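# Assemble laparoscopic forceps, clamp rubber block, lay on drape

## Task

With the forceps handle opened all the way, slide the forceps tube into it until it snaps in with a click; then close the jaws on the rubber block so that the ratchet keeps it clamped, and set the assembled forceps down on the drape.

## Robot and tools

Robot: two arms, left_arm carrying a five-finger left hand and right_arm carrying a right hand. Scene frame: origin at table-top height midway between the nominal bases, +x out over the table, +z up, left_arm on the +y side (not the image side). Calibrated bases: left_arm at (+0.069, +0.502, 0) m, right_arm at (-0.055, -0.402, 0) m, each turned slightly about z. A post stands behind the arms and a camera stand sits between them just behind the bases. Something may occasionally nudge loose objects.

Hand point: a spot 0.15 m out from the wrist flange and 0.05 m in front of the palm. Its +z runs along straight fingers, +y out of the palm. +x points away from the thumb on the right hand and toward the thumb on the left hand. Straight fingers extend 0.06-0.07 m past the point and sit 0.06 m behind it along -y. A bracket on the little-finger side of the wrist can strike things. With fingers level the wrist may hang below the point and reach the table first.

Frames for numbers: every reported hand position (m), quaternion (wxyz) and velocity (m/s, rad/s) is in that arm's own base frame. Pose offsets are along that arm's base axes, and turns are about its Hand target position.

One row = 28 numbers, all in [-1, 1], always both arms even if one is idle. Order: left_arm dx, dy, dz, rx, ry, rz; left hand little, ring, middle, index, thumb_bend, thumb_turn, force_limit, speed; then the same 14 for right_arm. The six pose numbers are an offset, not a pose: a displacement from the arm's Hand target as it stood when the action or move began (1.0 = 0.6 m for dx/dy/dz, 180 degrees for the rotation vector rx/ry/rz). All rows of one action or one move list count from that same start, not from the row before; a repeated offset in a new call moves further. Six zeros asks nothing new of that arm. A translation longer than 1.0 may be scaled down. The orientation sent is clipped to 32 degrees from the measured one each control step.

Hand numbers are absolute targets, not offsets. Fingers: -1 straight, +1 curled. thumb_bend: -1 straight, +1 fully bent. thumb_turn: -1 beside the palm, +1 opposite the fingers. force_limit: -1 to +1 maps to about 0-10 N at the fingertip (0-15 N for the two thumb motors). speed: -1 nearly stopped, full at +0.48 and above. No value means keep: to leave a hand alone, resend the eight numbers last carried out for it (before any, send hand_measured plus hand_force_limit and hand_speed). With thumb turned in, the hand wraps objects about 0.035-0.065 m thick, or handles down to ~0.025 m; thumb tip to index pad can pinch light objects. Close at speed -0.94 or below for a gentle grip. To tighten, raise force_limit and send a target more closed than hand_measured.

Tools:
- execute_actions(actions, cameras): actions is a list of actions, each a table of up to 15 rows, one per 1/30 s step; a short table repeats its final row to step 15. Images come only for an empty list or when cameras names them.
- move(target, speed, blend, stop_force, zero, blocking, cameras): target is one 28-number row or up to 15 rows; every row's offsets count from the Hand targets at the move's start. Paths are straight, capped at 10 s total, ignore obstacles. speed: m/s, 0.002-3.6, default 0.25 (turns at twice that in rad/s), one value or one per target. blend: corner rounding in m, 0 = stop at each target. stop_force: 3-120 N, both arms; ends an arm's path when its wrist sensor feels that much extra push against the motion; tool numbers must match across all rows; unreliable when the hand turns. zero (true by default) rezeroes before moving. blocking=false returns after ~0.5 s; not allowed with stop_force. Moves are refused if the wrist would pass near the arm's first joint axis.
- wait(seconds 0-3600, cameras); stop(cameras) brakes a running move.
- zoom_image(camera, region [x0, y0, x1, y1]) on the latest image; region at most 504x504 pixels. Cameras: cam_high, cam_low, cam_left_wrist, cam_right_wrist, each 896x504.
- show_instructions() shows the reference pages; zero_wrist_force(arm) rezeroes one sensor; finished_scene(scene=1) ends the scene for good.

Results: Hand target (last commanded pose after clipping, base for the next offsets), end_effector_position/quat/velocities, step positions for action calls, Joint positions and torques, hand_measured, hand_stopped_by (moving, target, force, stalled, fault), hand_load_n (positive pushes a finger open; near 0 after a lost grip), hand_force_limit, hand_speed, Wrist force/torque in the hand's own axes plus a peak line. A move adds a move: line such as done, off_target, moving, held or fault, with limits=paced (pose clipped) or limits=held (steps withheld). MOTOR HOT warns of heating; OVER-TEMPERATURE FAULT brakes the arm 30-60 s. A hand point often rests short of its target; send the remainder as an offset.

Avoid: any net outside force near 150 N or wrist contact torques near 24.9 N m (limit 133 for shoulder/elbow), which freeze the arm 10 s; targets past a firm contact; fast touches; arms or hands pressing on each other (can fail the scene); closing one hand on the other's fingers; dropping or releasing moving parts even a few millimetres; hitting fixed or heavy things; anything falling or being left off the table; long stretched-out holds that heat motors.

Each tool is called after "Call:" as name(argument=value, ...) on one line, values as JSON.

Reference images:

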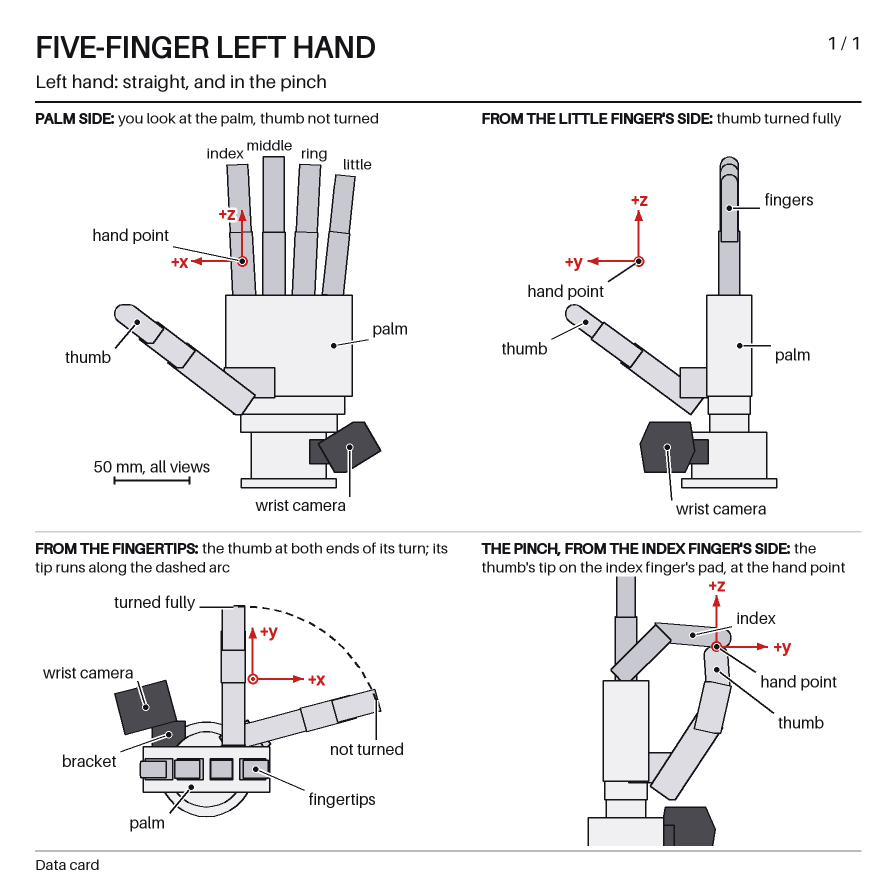

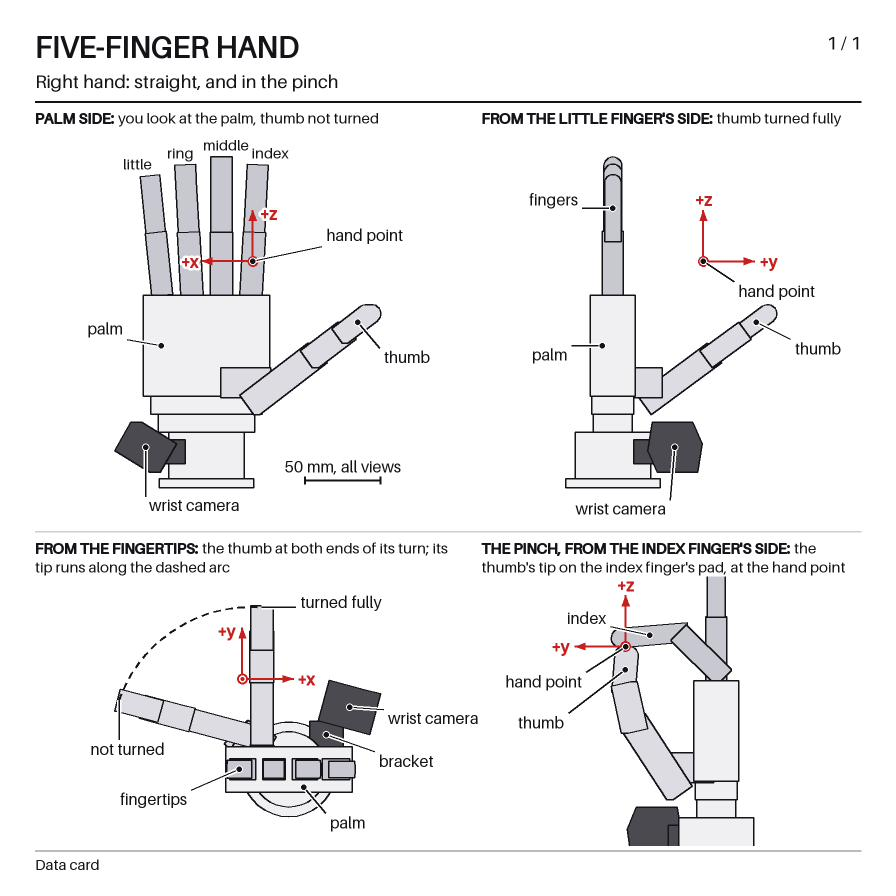

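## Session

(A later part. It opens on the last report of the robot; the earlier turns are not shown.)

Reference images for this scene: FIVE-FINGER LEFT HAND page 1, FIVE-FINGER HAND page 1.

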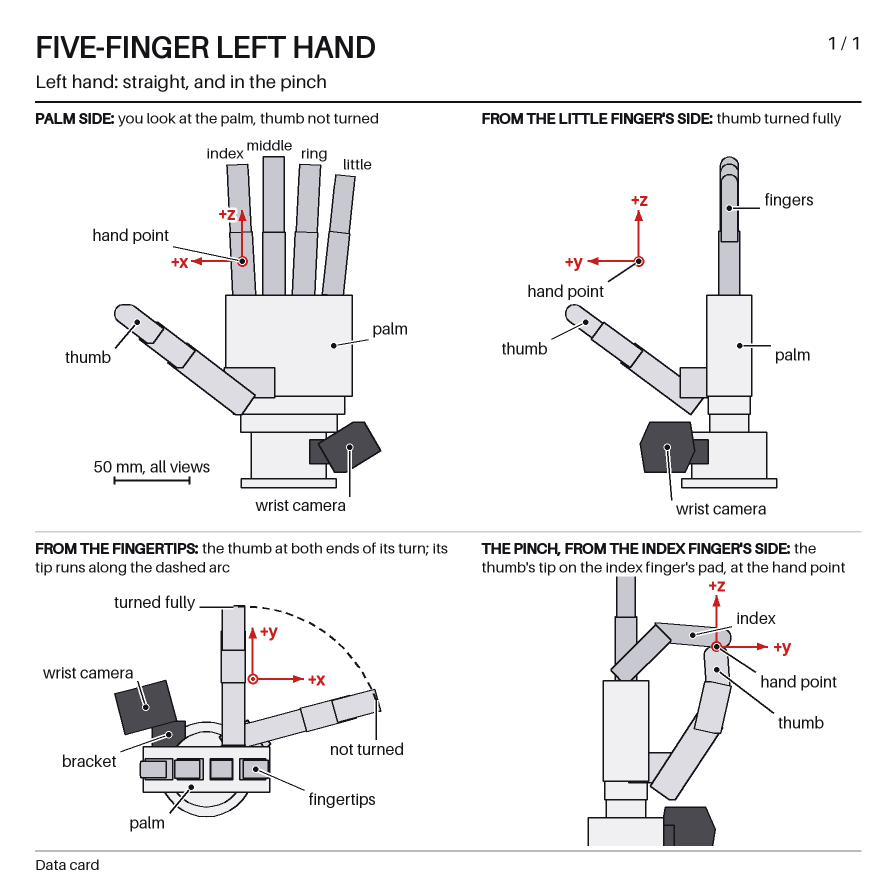

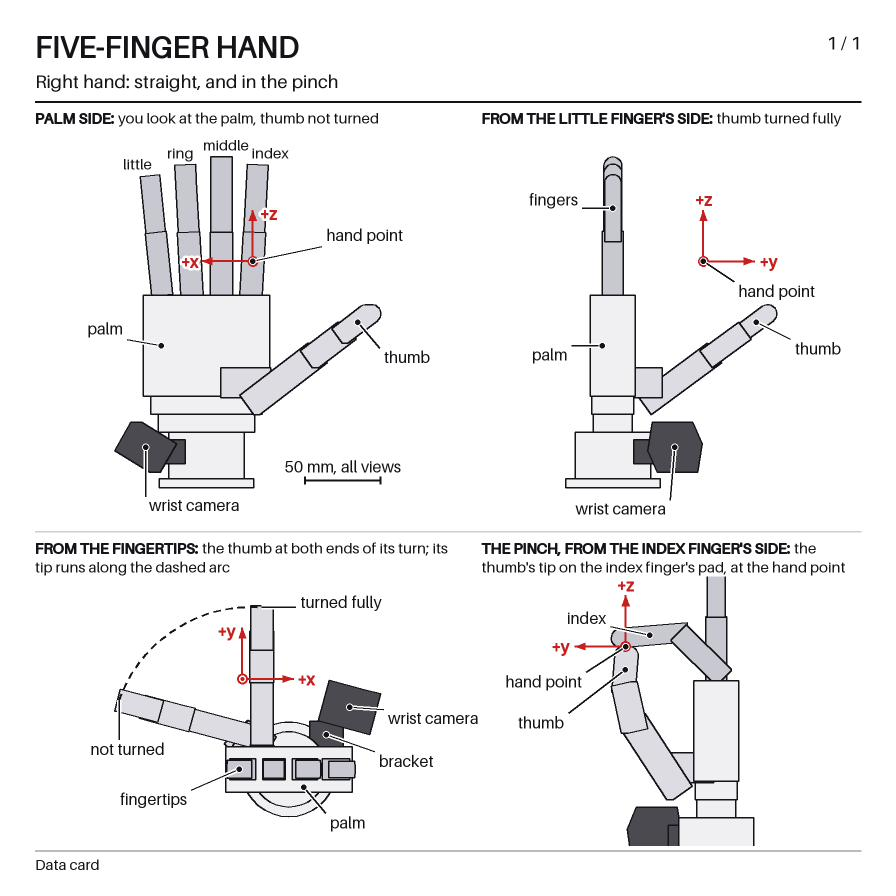

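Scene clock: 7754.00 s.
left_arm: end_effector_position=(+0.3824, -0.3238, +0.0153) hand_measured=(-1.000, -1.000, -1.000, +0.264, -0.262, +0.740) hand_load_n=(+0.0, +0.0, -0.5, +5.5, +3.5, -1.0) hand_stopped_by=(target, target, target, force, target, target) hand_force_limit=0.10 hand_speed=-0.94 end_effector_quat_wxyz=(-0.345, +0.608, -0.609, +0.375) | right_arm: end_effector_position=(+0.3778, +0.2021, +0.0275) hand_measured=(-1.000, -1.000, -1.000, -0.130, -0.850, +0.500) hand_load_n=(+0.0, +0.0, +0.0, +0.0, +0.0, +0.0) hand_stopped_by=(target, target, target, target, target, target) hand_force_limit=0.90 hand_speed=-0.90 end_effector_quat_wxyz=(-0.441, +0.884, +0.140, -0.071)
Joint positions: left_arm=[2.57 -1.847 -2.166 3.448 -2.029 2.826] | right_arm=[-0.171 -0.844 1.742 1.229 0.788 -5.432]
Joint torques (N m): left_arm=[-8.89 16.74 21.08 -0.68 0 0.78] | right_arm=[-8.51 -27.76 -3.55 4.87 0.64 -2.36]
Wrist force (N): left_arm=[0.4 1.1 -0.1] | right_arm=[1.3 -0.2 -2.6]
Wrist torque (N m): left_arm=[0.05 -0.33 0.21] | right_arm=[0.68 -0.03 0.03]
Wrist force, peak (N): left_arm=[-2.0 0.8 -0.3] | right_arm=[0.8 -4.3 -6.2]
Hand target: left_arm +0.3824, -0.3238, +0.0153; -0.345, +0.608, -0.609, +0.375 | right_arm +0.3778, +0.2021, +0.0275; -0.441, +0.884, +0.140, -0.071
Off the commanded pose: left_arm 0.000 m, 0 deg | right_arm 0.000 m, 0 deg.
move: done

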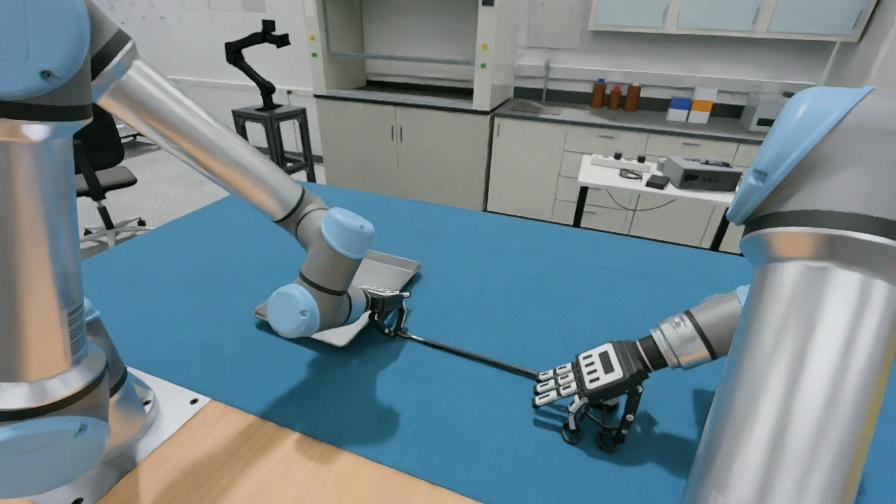

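Call:
move(target=[0,0,0,0,0,0,-1,-1,-1,0.5,-0.26,0.74,0.1,-0.94,0,0,0.05,0,0,0,-1,-1,-1,-0.16,-0.85,0.5,0.9,-0.9], speed=0.03)

Call:
move(target=[0,0,0,0,0,0,-1,-1,-1,0.5,-0.26,0.74,0.1,-0.94,0,0,0.25,0,0,0,-1,-1,-1,-0.16,-0.85,0.5,0.9,-0.9], speed=0.15, cameras=["all"])

Call:
zoom_image(camera="cam_low", region=[560, 380, 660, 460])

Call:
zoom_image(camera="cam_high", region=[480, 140, 560, 220])

Call:
zoom_image(camera="cam_low", region=[378, 314, 418, 349])

Scene clock: 7761.97 s.
left_arm: end_effector_position=(+0.3824, -0.3238, +0.0153) hand_measured=(-1.000, -1.000, -1.000, +0.264, -0.262, +0.740) hand_load_n=(+0.0, +0.0, +0.0, +5.5, +3.5, -1.0) hand_stopped_by=(target, target, target, force, target, target) hand_force_limit=0.10 hand_speed=-0.94 end_effector_quat_wxyz=(-0.345, +0.608, -0.609, +0.375) | right_arm: end_effector_position=(+0.3778, +0.2021, +0.0575) hand_measured=(-1.000, -1.000, -1.000, -0.160, -0.850, +0.500) hand_load_n=(+0.0, +0.0, +0.0, +0.0, +0.0, +0.0) hand_stopped_by=(target, target, target, target, target, target) hand_force_limit=0.90 hand_speed=-0.90 end_effector_quat_wxyz=(-0.441, +0.884, +0.140, -0.071)
Joint positions: left_arm=[2.57 -1.847 -2.166 3.448 -2.029 2.826] | right_arm=[-0.171 -0.899 1.738 1.288 0.788 -5.432]
Joint torques (N m): left_arm=[-8.64 16.77 21.19 -0.76 -0.14 0.96] | right_arm=[-2.72 -50.35 -17 4.93 -1.3 1.13]
Wrist force (N): left_arm=[0.5 1.2 -0.1] | right_arm=[1.1 0.0 -2.5]
Wrist torque (N m): left_arm=[0.07 -0.35 0.21] | right_arm=[0.70 0.00 0.03]
Wrist force, peak (N): left_arm=[0.4 1.5 -0.3] | right_arm=[1.4 -0.1 -3.0]
Hand target: left_arm +0.3824, -0.3238, +0.0153; -0.345, +0.608, -0.609, +0.375 | right_arm +0.3778, +0.2021, +0.0575; -0.441, +0.884, +0.140, -0.071
Off the commanded pose: left_arm 0.000 m, 0 deg | right_arm 0.000 m, 0 deg.
move: done

Scene clock: 7763.47 s.
left_arm: end_effector_position=(+0.3824, -0.3238, +0.0153) hand_measured=(-1.000, -1.000, -1.000, +0.264, -0.262, +0.740) hand_load_n=(+0.0, +0.0, +0.0, +5.5, +3.5, -1.5) hand_stopped_by=(target, target, target, force, target, target) hand_force_limit=0.10 hand_speed=-0.94 end_effector_quat_wxyz=(-0.345, +0.608, -0.609, +0.375) | right_arm: end_effector_position=(+0.3778, +0.2021, +0.2075) hand_measured=(-1.000, -1.000, -1.000, -0.160, -0.850, +0.500) hand_load_n=(+0.0, +0.0, +0.0, +0.0, +0.0, +0.0) hand_stopped_by=(target, target, target, target, target, target) hand_force_limit=0.90 hand_speed=-0.90 end_effector_quat_wxyz=(-0.441, +0.884, +0.140, -0.071)
Joint positions: left_arm=[2.57 -1.847 -2.166 3.448 -2.029 2.826] | right_arm=[-0.171 -1.121 1.633 1.616 0.788 -5.432]
Joint torques (N m): left_arm=[-9.84 17.77 19.86 -0.62 -0.39 0.9] | right_arm=[-8.32 -45.38 -21.51 5.06 0.57 -2.36]
Wrist force (N): left_arm=[0.3 1.4 -0.2] | right_arm=[1.2 -0.1 -2.7]
Wrist torque (N m): left_arm=[0.11 -0.33 0.19] | right_arm=[0.71 -0.01 0.05]
Wrist force, peak (N): left_arm=[0.5 1.5 -0.3] | right_arm=[1.4 -0.8 -3.4]
Hand target: left_arm +0.3824, -0.3238, +0.0153; -0.345, +0.608, -0.609, +0.375 | right_arm +0.3778, +0.2021, +0.2075; -0.441, +0.884, +0.140, -0.071
Off the commanded pose: left_arm 0.000 m, 0 deg | right_arm 0.000 m, 0 deg.
move: done

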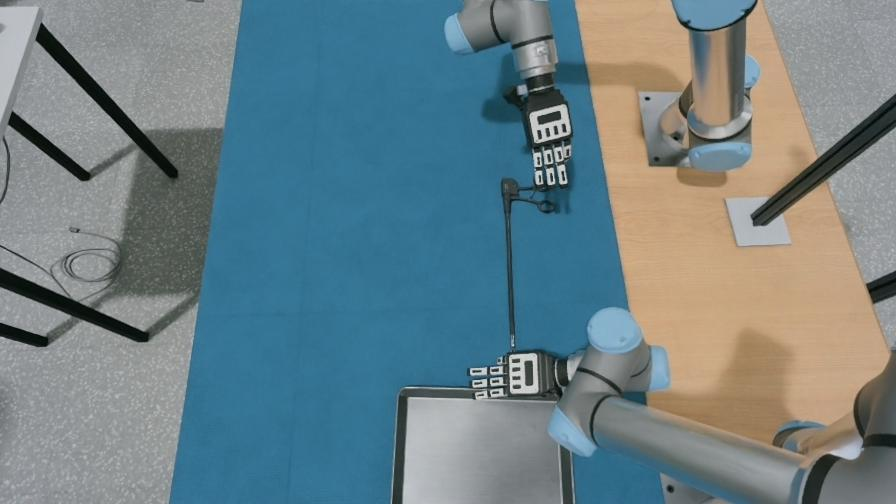

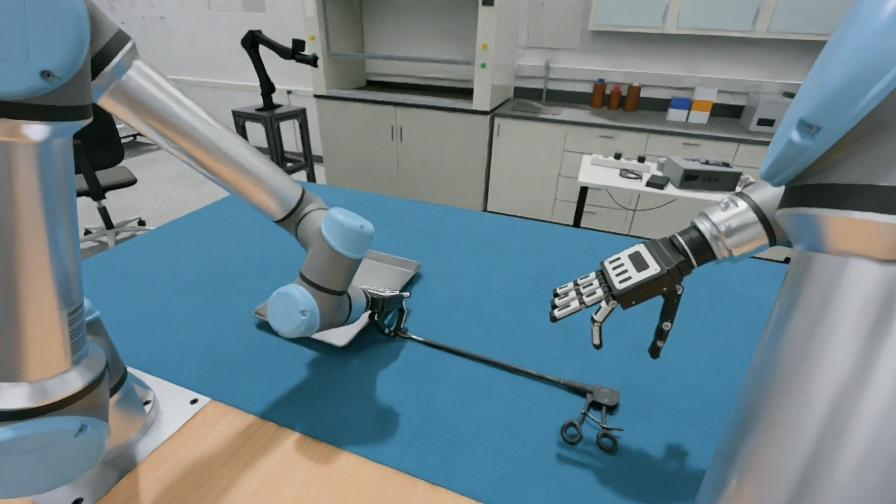

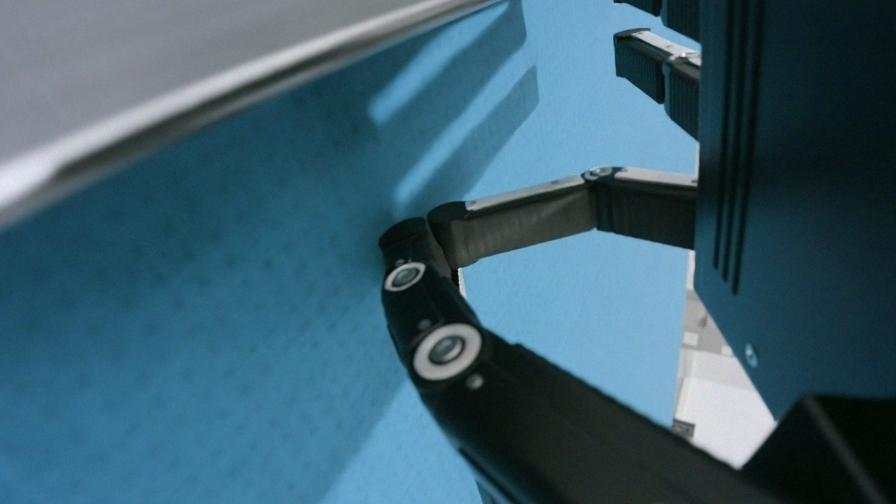

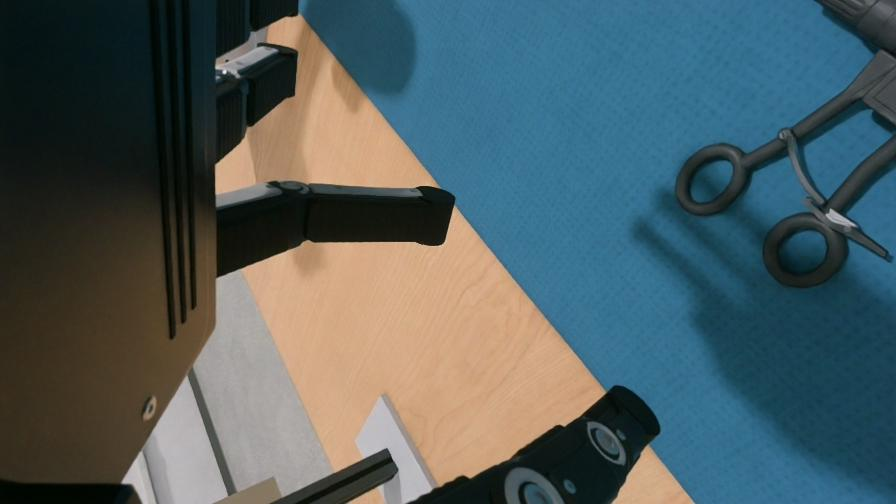

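Scaled by 5.040 from the camera's image (finer frame: 1280x720).

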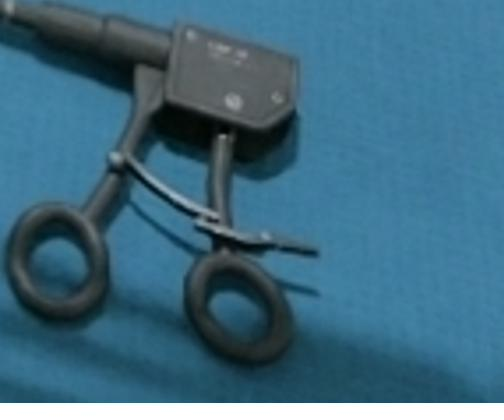

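Scaled by 6.300 from the camera's image (finer frame: 1280x720).

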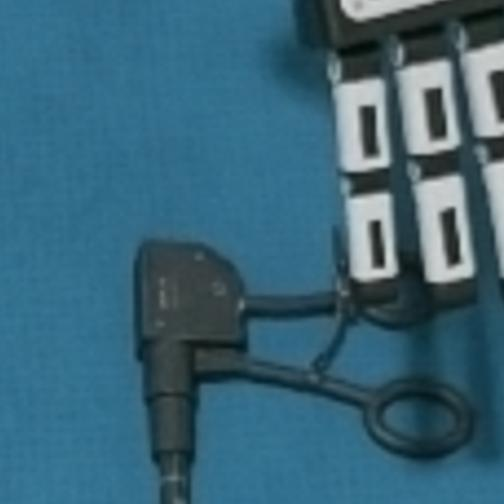

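Scaled by 12.600 from the camera's image (finer frame: 1280x720).

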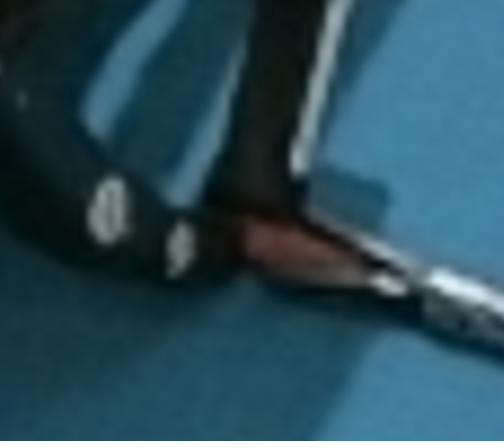

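Call:
zoom_image(camera="cam_right_wrist", region=[660, 60, 896, 300])

Scaled by 2.100 from the camera's image (finer frame: 1280x720).

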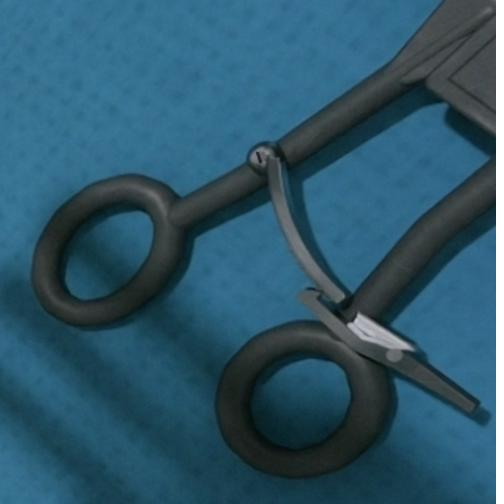

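Call:
move(target=[0,0,0,0,0,0,-1,-1,-1,0.5,-0.26,0.74,0.1,-0.94,0.088,-0.107,-0.15,0,0,0,-1,-1,-1,-0.16,-0.85,0.5,0.9,-0.9], speed=0.15, cameras=["cam_right_wrist"])

Scene clock: 7774.10 s.
left_arm: end_effector_position=(+0.3824, -0.3238, +0.0153) hand_measured=(-1.000, -1.000, -1.000, +0.264, -0.262, +0.740) hand_load_n=(+0.0, +0.0, +0.0, +5.5, +3.5, -1.5) hand_stopped_by=(target, target, target, force, target, target) hand_force_limit=0.10 hand_speed=-0.94 end_effector_quat_wxyz=(-0.345, +0.608, -0.609, +0.375) | right_arm: end_effector_position=(+0.4306, +0.1379, +0.1175) hand_measured=(-1.000, -1.000, -1.000, -0.160, -0.850, +0.500) hand_load_n=(+0.0, +0.0, +0.0, +0.0, +0.0, +0.0) hand_stopped_by=(target, target, target, target, target, target) hand_force_limit=0.90 hand_speed=-0.90 end_effector_quat_wxyz=(-0.440, +0.884, +0.140, -0.071)
Joint positions: left_arm=[2.57 -1.847 -2.166 3.448 -2.029 2.826] | right_arm=[-0.279 -0.904 1.561 1.553 0.849 -5.555]
Joint torques (N m): left_arm=[-8.35 16.78 19.8 -0.49 -0.26 0.87] | right_arm=[-8.17 -29.22 -19.36 0.24 0.78 -2.4]
Wrist force (N): left_arm=[0.2 1.3 -0.3] | right_arm=[1.3 0.0 -2.8]
Wrist torque (N m): left_arm=[0.10 -0.31 0.19] | right_arm=[0.74 -0.03 0.04]
Wrist force, peak (N): left_arm=[0.7 1.5 -0.1] | right_arm=[1.1 0.0 -3.1]
Hand target: left_arm +0.3824, -0.3238, +0.0153; -0.345, +0.608, -0.609, +0.375 | right_arm +0.4306, +0.1379, +0.1175; -0.441, +0.884, +0.140, -0.071
Off the commanded pose: left_arm 0.000 m, 0 deg | right_arm 0.000 m, 0 deg.
move: done

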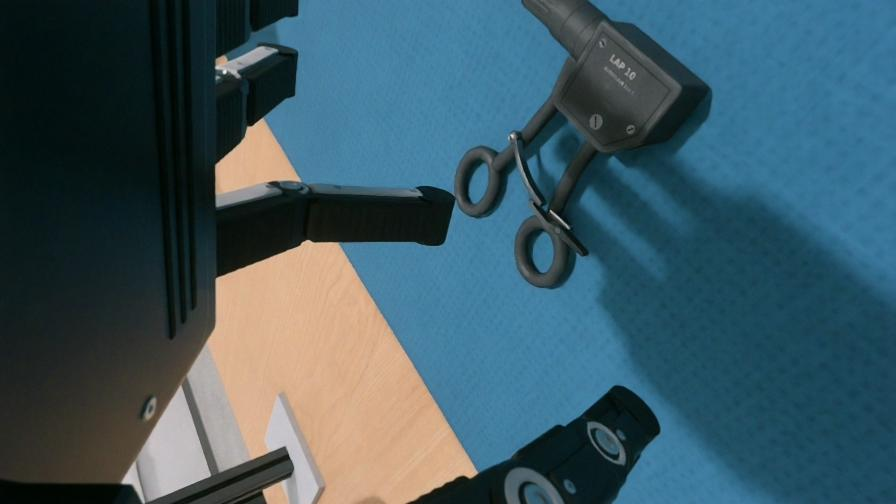

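Call:
zoom_image(camera="cam_right_wrist", region=[490, 120, 610, 270])

Call:
move(target=[0,0,0,0,0,0,-1,-1,-1,0.5,-0.26,0.74,0.1,-0.94,-0.12,0.08,-0.083,0,0,0,-1,-1,-1,-0.16,-0.85,0.5,0.9,-0.9], speed=0.08, stop_force=5, cameras=["cam_right_wrist"])

Scaled by 3.360 from the camera's image (finer frame: 1280x720).

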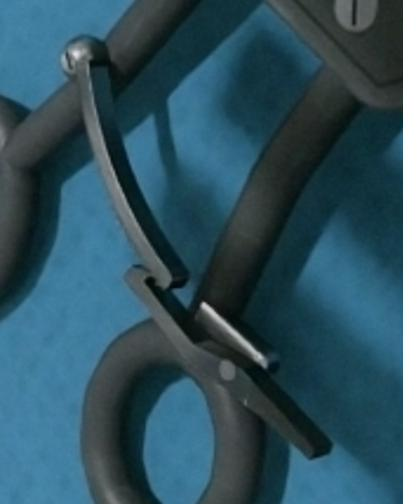

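Scene clock: 7780.87 s.
left_arm: end_effector_position=(+0.3824, -0.3238, +0.0153) hand_measured=(-1.000, -1.000, -1.000, +0.264, -0.262, +0.740) hand_load_n=(+0.0, +0.0, +0.0, +5.5, +3.5, -1.0) hand_stopped_by=(target, target, target, force, target, target) hand_force_limit=0.10 hand_speed=-0.94 end_effector_quat_wxyz=(-0.345, +0.608, -0.609, +0.375) | right_arm: end_effector_position=(+0.3586, +0.1859, +0.0677) hand_measured=(-1.000, -1.000, -1.000, -0.160, -0.850, +0.500) hand_load_n=(+0.0, +0.0, +0.0, +0.0, +0.0, +0.0) hand_stopped_by=(target, target, target, target, target, target) hand_force_limit=0.90 hand_speed=-0.90 end_effector_quat_wxyz=(-0.441, +0.884, +0.140, -0.071)
Joint positions: left_arm=[2.57 -1.847 -2.166 3.448 -2.029 2.826] | right_arm=[-0.216 -0.95 1.811 1.303 0.812 -5.485]
Joint torques (N m): left_arm=[-9.07 17.12 21.06 -0.7 -0.52 0.97] | right_arm=[7.31 -47.39 -3.82 0.11 -2.26 2.17]
Wrist force (N): left_arm=[0.6 1.1 -0.1] | right_arm=[1.2 -0.3 -2.6]
Wrist torque (N m): left_arm=[0.06 -0.35 0.21] | right_arm=[0.67 -0.01 -0.10]
Wrist force, peak (N): left_arm=[0.8 1.3 -0.5] | right_arm=[1.4 0.0 -3.2]
Hand target: left_arm +0.3824, -0.3238, +0.0153; -0.345, +0.608, -0.609, +0.375 | right_arm +0.3586, +0.1859, +0.0677; -0.441, +0.884, +0.140, -0.071
Off the commanded pose: left_arm 0.000 m, 0 deg | right_arm 0.000 m, 0 deg.
move: done

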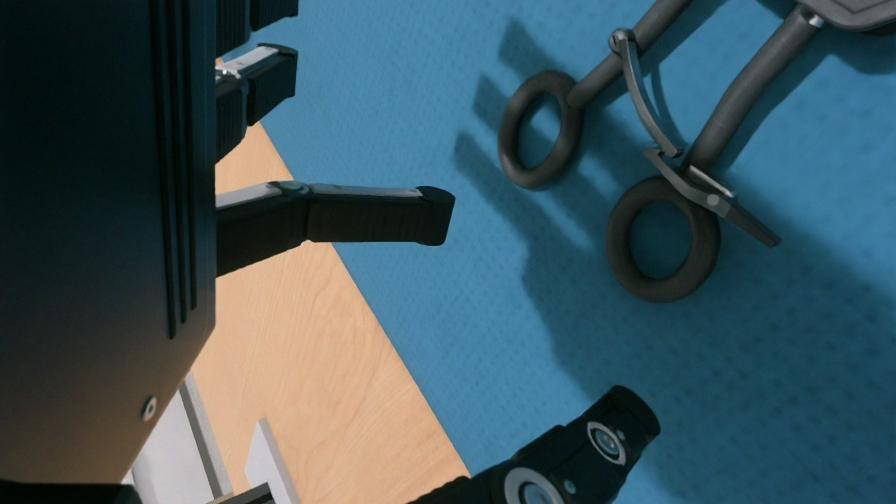

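Call:
zoom_image(camera="cam_right_wrist", region=[590, 20, 790, 260])

Call:
zoom_image(camera="cam_right_wrist", region=[635, 120, 755, 220])

Scaled by 2.100 from the camera's image (finer frame: 1280x720).

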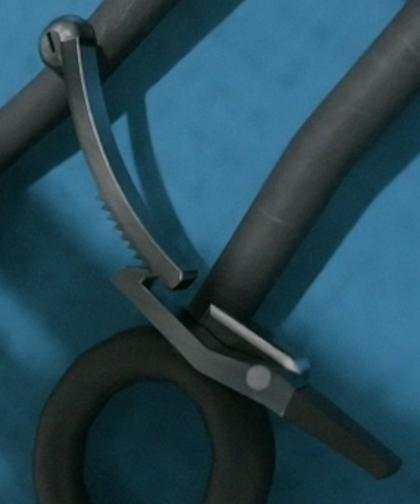

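Scaled by 4.200 from the camera's image (finer frame: 1280x720).

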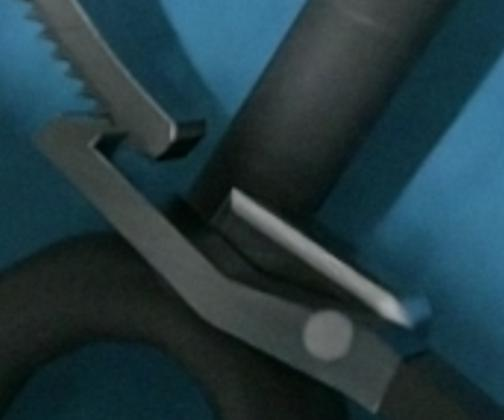

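Call:
move(target=[0,0.004,0,0,0,0,-1,-1,-1,0.5,-0.26,0.74,0.1,-0.94,0,0,0,0,0,0,-1,-1,-1,-0.16,-0.85,0.5,0.9,-0.9], speed=0.005, stop_force=4, cameras=["cam_right_wrist","cam_low"])

Call:
zoom_image(camera="cam_right_wrist", region=[590, 20, 790, 260])

Call:
zoom_image(camera="cam_low", region=[378, 314, 418, 349])

Scene clock: 7798.70 s.
left_arm: end_effector_position=(+0.3824, -0.3214, +0.0153) hand_measured=(-1.000, -1.000, -1.000, +0.264, -0.262, +0.740) hand_load_n=(-0.5, +0.0, -0.5, +5.0, +3.5, -1.0) hand_stopped_by=(target, target, target, force, target, target) hand_force_limit=0.10 hand_speed=-0.94 end_effector_quat_wxyz=(-0.345, +0.608, -0.609, +0.375) | right_arm: end_effector_position=(+0.3586, +0.1859, +0.0677) hand_measured=(-1.000, -1.000, -1.000, -0.160, -0.850, +0.500) hand_load_n=(+0.0, +0.0, +0.0, +0.0, +0.0, +0.0) hand_stopped_by=(target, target, target, target, target, target) hand_force_limit=0.90 hand_speed=-0.90 end_effector_quat_wxyz=(-0.441, +0.884, +0.140, -0.071)
Joint positions: left_arm=[2.577 -1.842 -2.172 3.451 -2.024 2.83] | right_arm=[-0.216 -0.95 1.811 1.303 0.812 -5.485]
Joint torques (N m): left_arm=[10.53 31.58 1.72 1.87 1 1.95] | right_arm=[6.72 -47.22 -4.3 0.11 -2.31 2.17]
Wrist force (N): left_arm=[2.7 1.8 -0.2] | right_arm=[1.2 -0.2 -2.7]
Wrist torque (N m): left_arm=[0.12 -0.40 0.07] | right_arm=[0.70 0.00 -0.10]
Wrist force, peak (N): left_arm=[3.0 1.7 -0.3] | right_arm=[1.4 -0.3 -3.0]
Hand target: left_arm +0.3824, -0.3214, +0.0153; -0.345, +0.608, -0.609, +0.375 | right_arm +0.3586, +0.1859, +0.0677; -0.441, +0.884, +0.140, -0.071
Off the commanded pose: left_arm 0.000 m, 0 deg | right_arm 0.000 m, 0 deg.
move: done
Images, in order (width x height): cam_low 896x504, cam_right_wrist 896x504.

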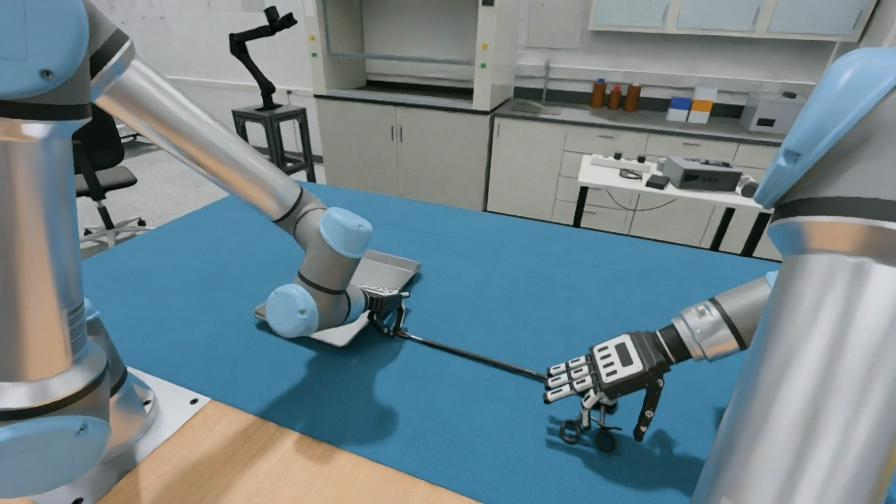

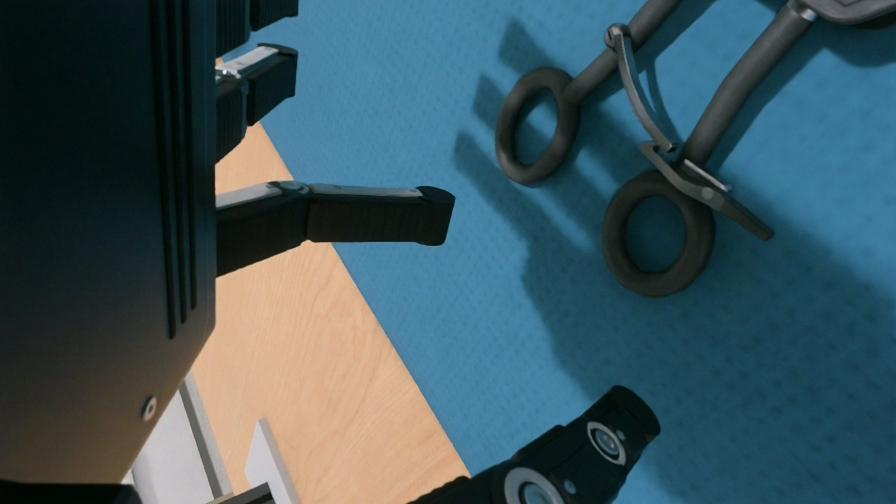

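Scaled by 2.100 from the camera's image (finer frame: 1280x720).

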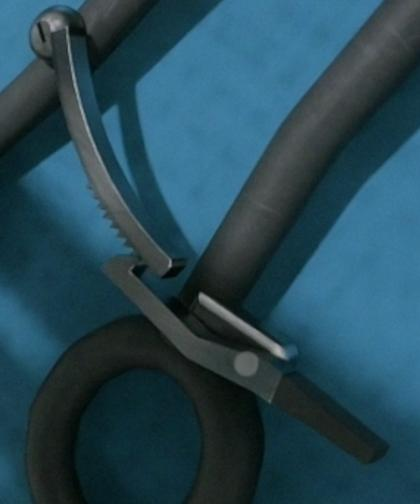

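Scaled by 12.600 from the camera's image (finer frame: 1280x720).

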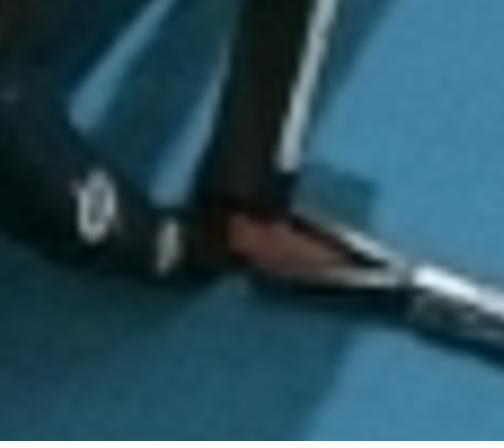

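Call:
move(target=[0,-0.002,0,0,0,0,-1,-1,-1,0.5,-0.26,0.74,0.1,-0.94,0,0,0.1,0,0,0,-1,-1,-1,-0.16,-0.85,0.5,0.9,-0.9], speed=0.01)

Call:
move(target=[0,0,0,0,0,0,-1,-1,-1,0.22,-0.26,0.74,0.1,-0.94,0,0,0,0,0,0,-1,-1,-1,-0.16,-0.85,0.5,0.9,-0.9], speed=0.01, cameras=["cam_low","cam_left_wrist"])

Call:
zoom_image(camera="cam_low", region=[378, 314, 418, 349])

Scene clock: 7815.10 s.
left_arm: end_effector_position=(+0.3824, -0.3226, +0.0153) hand_measured=(-1.000, -1.000, -1.000, +0.264, -0.262, +0.740) hand_load_n=(+0.0, +0.0, +0.0, +5.5, +3.5, -1.5) hand_stopped_by=(target, target, target, force, target, target) hand_force_limit=0.10 hand_speed=-0.94 end_effector_quat_wxyz=(-0.345, +0.608, -0.609, +0.375) | right_arm: end_effector_position=(+0.3586, +0.1859, +0.1277) hand_measured=(-1.000, -1.000, -1.000, -0.160, -0.850, +0.500) hand_load_n=(+0.0, +0.0, +0.0, +0.0, +0.0, +0.0) hand_stopped_by=(target, target, target, target, target, target) hand_force_limit=0.90 hand_speed=-0.90 end_effector_quat_wxyz=(-0.441, +0.884, +0.140, -0.071)
Joint positions: left_arm=[2.573 -1.845 -2.169 3.45 -2.026 2.828] | right_arm=[-0.216 -1.053 1.782 1.435 0.812 -5.485]
Joint torques (N m): left_arm=[-10.28 17.67 24.32 -2.41 -1.57 -1.7] | right_arm=[6.1 -45.59 -18.63 4.76 -2.25 2.07]
Wrist force (N): left_arm=[-0.4 1.1 -0.3] | right_arm=[1.4 0.1 -2.6]
Wrist torque (N m): left_arm=[0.05 -0.21 0.19] | right_arm=[0.74 -0.04 -0.07]
Wrist force, peak (N): left_arm=[2.6 2.1 -0.5] | right_arm=[1.2 -0.3 -3.1]
Hand target: left_arm +0.3824, -0.3226, +0.0153; -0.345, +0.608, -0.609, +0.375 | right_arm +0.3586, +0.1859, +0.1277; -0.441, +0.884, +0.140, -0.071
Off the commanded pose: left_arm 0.000 m, 0 deg | right_arm 0.000 m, 0 deg.
move: done

Scene clock: 7815.63 s.
left_arm: end_effector_position=(+0.3824, -0.3226, +0.0153) hand_measured=(-1.000, -1.000, -1.000, +0.220, -0.260, +0.740) hand_load_n=(-0.5, +0.0, +0.0, +0.0, +0.0, -0.5) hand_stopped_by=(target, target, target, target, target, target) hand_force_limit=0.10 hand_speed=-0.94 end_effector_quat_wxyz=(-0.345, +0.608, -0.609, +0.375) | right_arm: end_effector_position=(+0.3586, +0.1859, +0.1277) hand_measured=(-1.000, -1.000, -1.000, -0.160, -0.850, +0.500) hand_load_n=(+0.0, +0.0, +0.0, +0.0, +0.0, +0.0) hand_stopped_by=(target, target, target, target, target, target) hand_force_limit=0.90 hand_speed=-0.90 end_effector_quat_wxyz=(-0.441, +0.884, +0.140, -0.071)
Joint positions: left_arm=[2.573 -1.845 -2.169 3.45 -2.026 2.828] | right_arm=[-0.216 -1.053 1.782 1.435 0.812 -5.485]
Joint torques (N m): left_arm=[-9.55 16.16 23.85 -2.06 -1.5 -1.71] | right_arm=[6.03 -46.11 -17.51 4.9 -2.1 1.77]
Wrist force (N): left_arm=[0.9 2.4 -0.5] | right_arm=[1.3 0.1 -2.6]
Wrist torque (N m): left_arm=[0.18 -0.32 0.20] | right_arm=[0.74 -0.02 -0.07]
Wrist force, peak (N): left_arm=[0.5 2.6 -0.4] | right_arm=[1.4 -0.1 -2.7]
Hand target: left_arm +0.3824, -0.3226, +0.0153; -0.345, +0.608, -0.609, +0.375 | right_arm +0.3586, +0.1859, +0.1277; -0.441, +0.884, +0.140, -0.071
Off the commanded pose: left_arm 0.000 m, 0 deg | right_arm 0.000 m, 0 deg.
move: done

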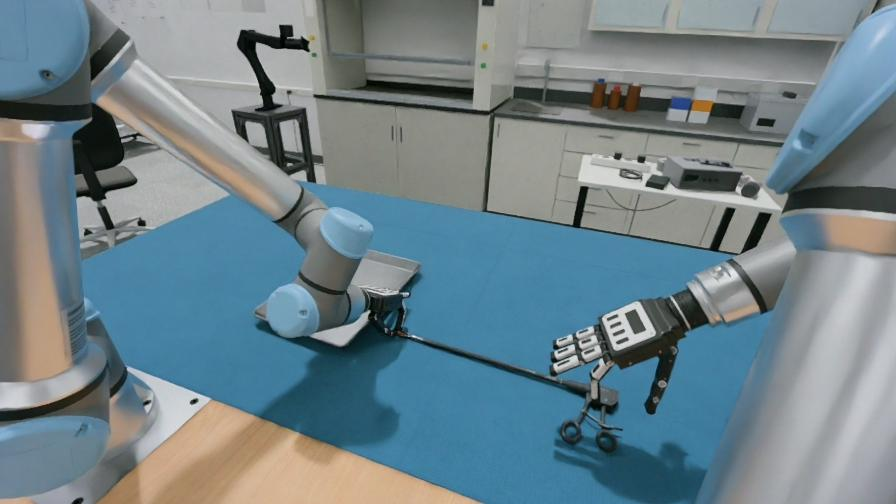

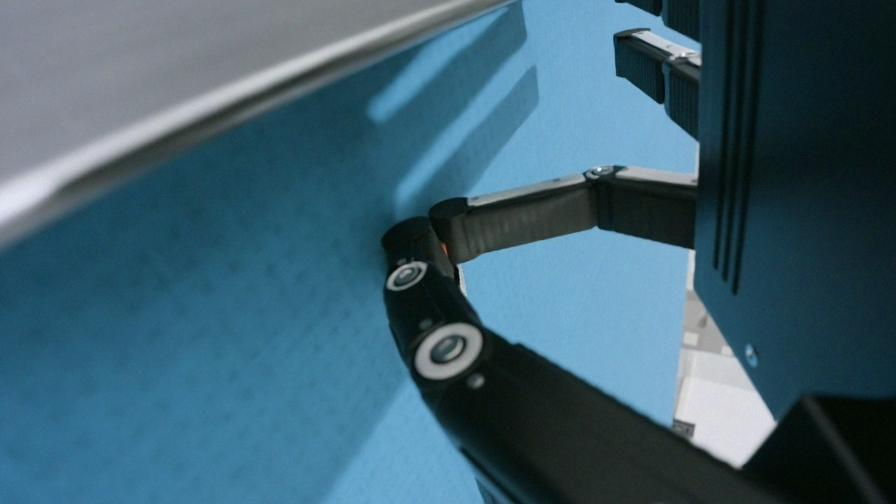

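Scaled by 12.600 from the camera's image (finer frame: 1280x720).

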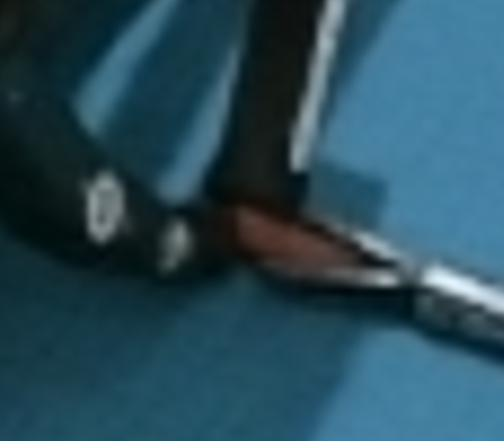

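Call:
move(target=[[0,0,0.003,0,0,0,-1,-1,-1,0.22,-0.26,0.74,0.1,-0.94,0,0,0,0,0,0,-1,-1,-1,-0.16,-0.85,0.5,0.9,-0.9],[0,0,0.008,0,0,0,-1,-1,-1,0.1,-0.26,0.74,0.1,-0.94,0,0,0,0,0,0,-1,-1,-1,-0.16,-0.85,0.5,0.9,-0.9]], speed=0.01, cameras=["cam_low","cam_left_wrist"])

Call:
zoom_image(camera="cam_low", region=[378, 314, 418, 349])

Scene clock: 7823.67 s.
left_arm: end_effector_position=(+0.3824, -0.3226, +0.0201) hand_measured=(-1.000, -1.000, -1.000, +0.100, -0.260, +0.740) hand_load_n=(+0.0, +0.0, +0.0, +0.0, +0.0, +0.0) hand_stopped_by=(target, target, target, target, target, target) hand_force_limit=0.10 hand_speed=-0.94 end_effector_quat_wxyz=(-0.345, +0.608, -0.609, +0.375) | right_arm: end_effector_position=(+0.3586, +0.1859, +0.1277) hand_measured=(-1.000, -1.000, -1.000, -0.160, -0.850, +0.500) hand_load_n=(+0.0, +0.0, +0.0, +0.0, +0.0, +0.0) hand_stopped_by=(target, target, target, target, target, target) hand_force_limit=0.90 hand_speed=-0.90 end_effector_quat_wxyz=(-0.441, +0.884, +0.140, -0.071)
Joint positions: left_arm=[2.573 -1.834 -2.165 3.435 -2.026 2.828] | right_arm=[-0.216 -1.053 1.782 1.435 0.812 -5.485]
Joint torques (N m): left_arm=[-1.85 31.29 24.33 -2.41 -1.38 -0.42] | right_arm=[1.9 -45.25 -18.18 4.83 -0.75 -1.77]
Wrist force (N): left_arm=[1.3 2.6 -0.4] | right_arm=[1.0 -0.1 -2.5]
Wrist torque (N m): left_arm=[0.19 -0.35 0.20] | right_arm=[0.70 0.01 -0.09]
Wrist force, peak (N): left_arm=[1.3 2.6 0.0] | right_arm=[1.3 0.1 -3.1]
Hand target: left_arm +0.3824, -0.3226, +0.0201; -0.345, +0.608, -0.609, +0.375 | right_arm +0.3586, +0.1859, +0.1277; -0.441, +0.884, +0.140, -0.071
Off the commanded pose: left_arm 0.000 m, 0 deg | right_arm 0.000 m, 0 deg.
move: done

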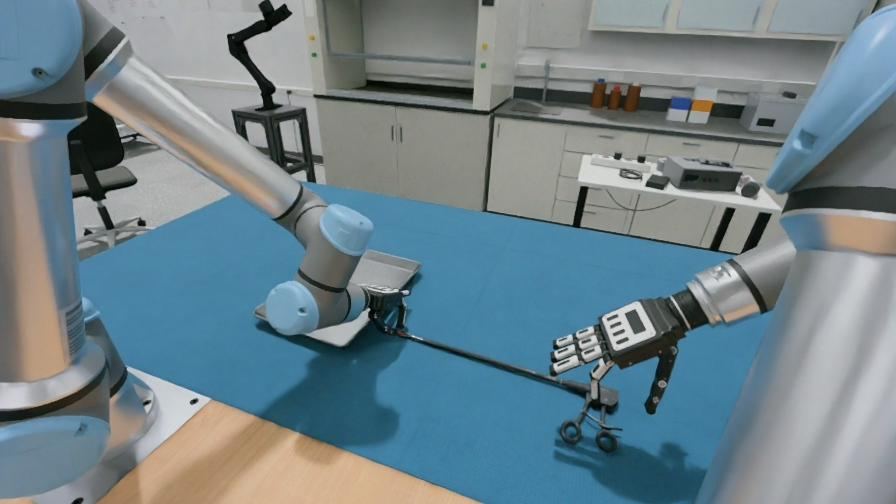

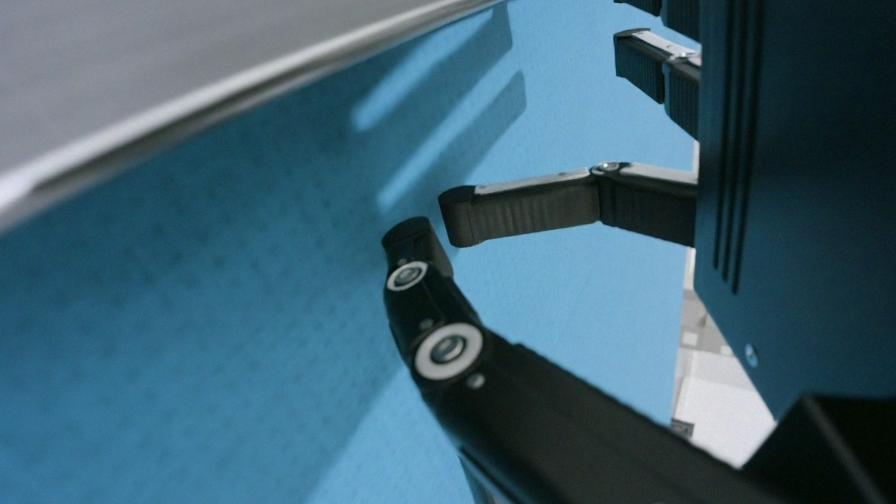

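Scaled by 12.600 from the camera's image (finer frame: 1280x720).

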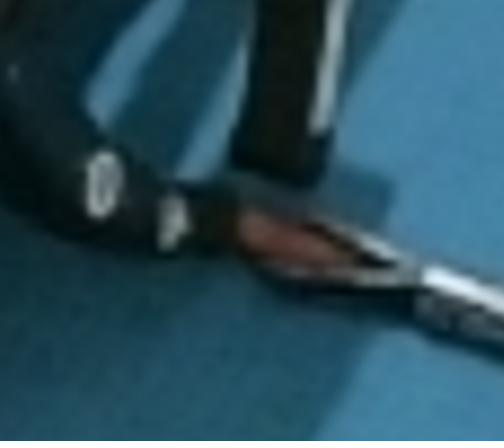

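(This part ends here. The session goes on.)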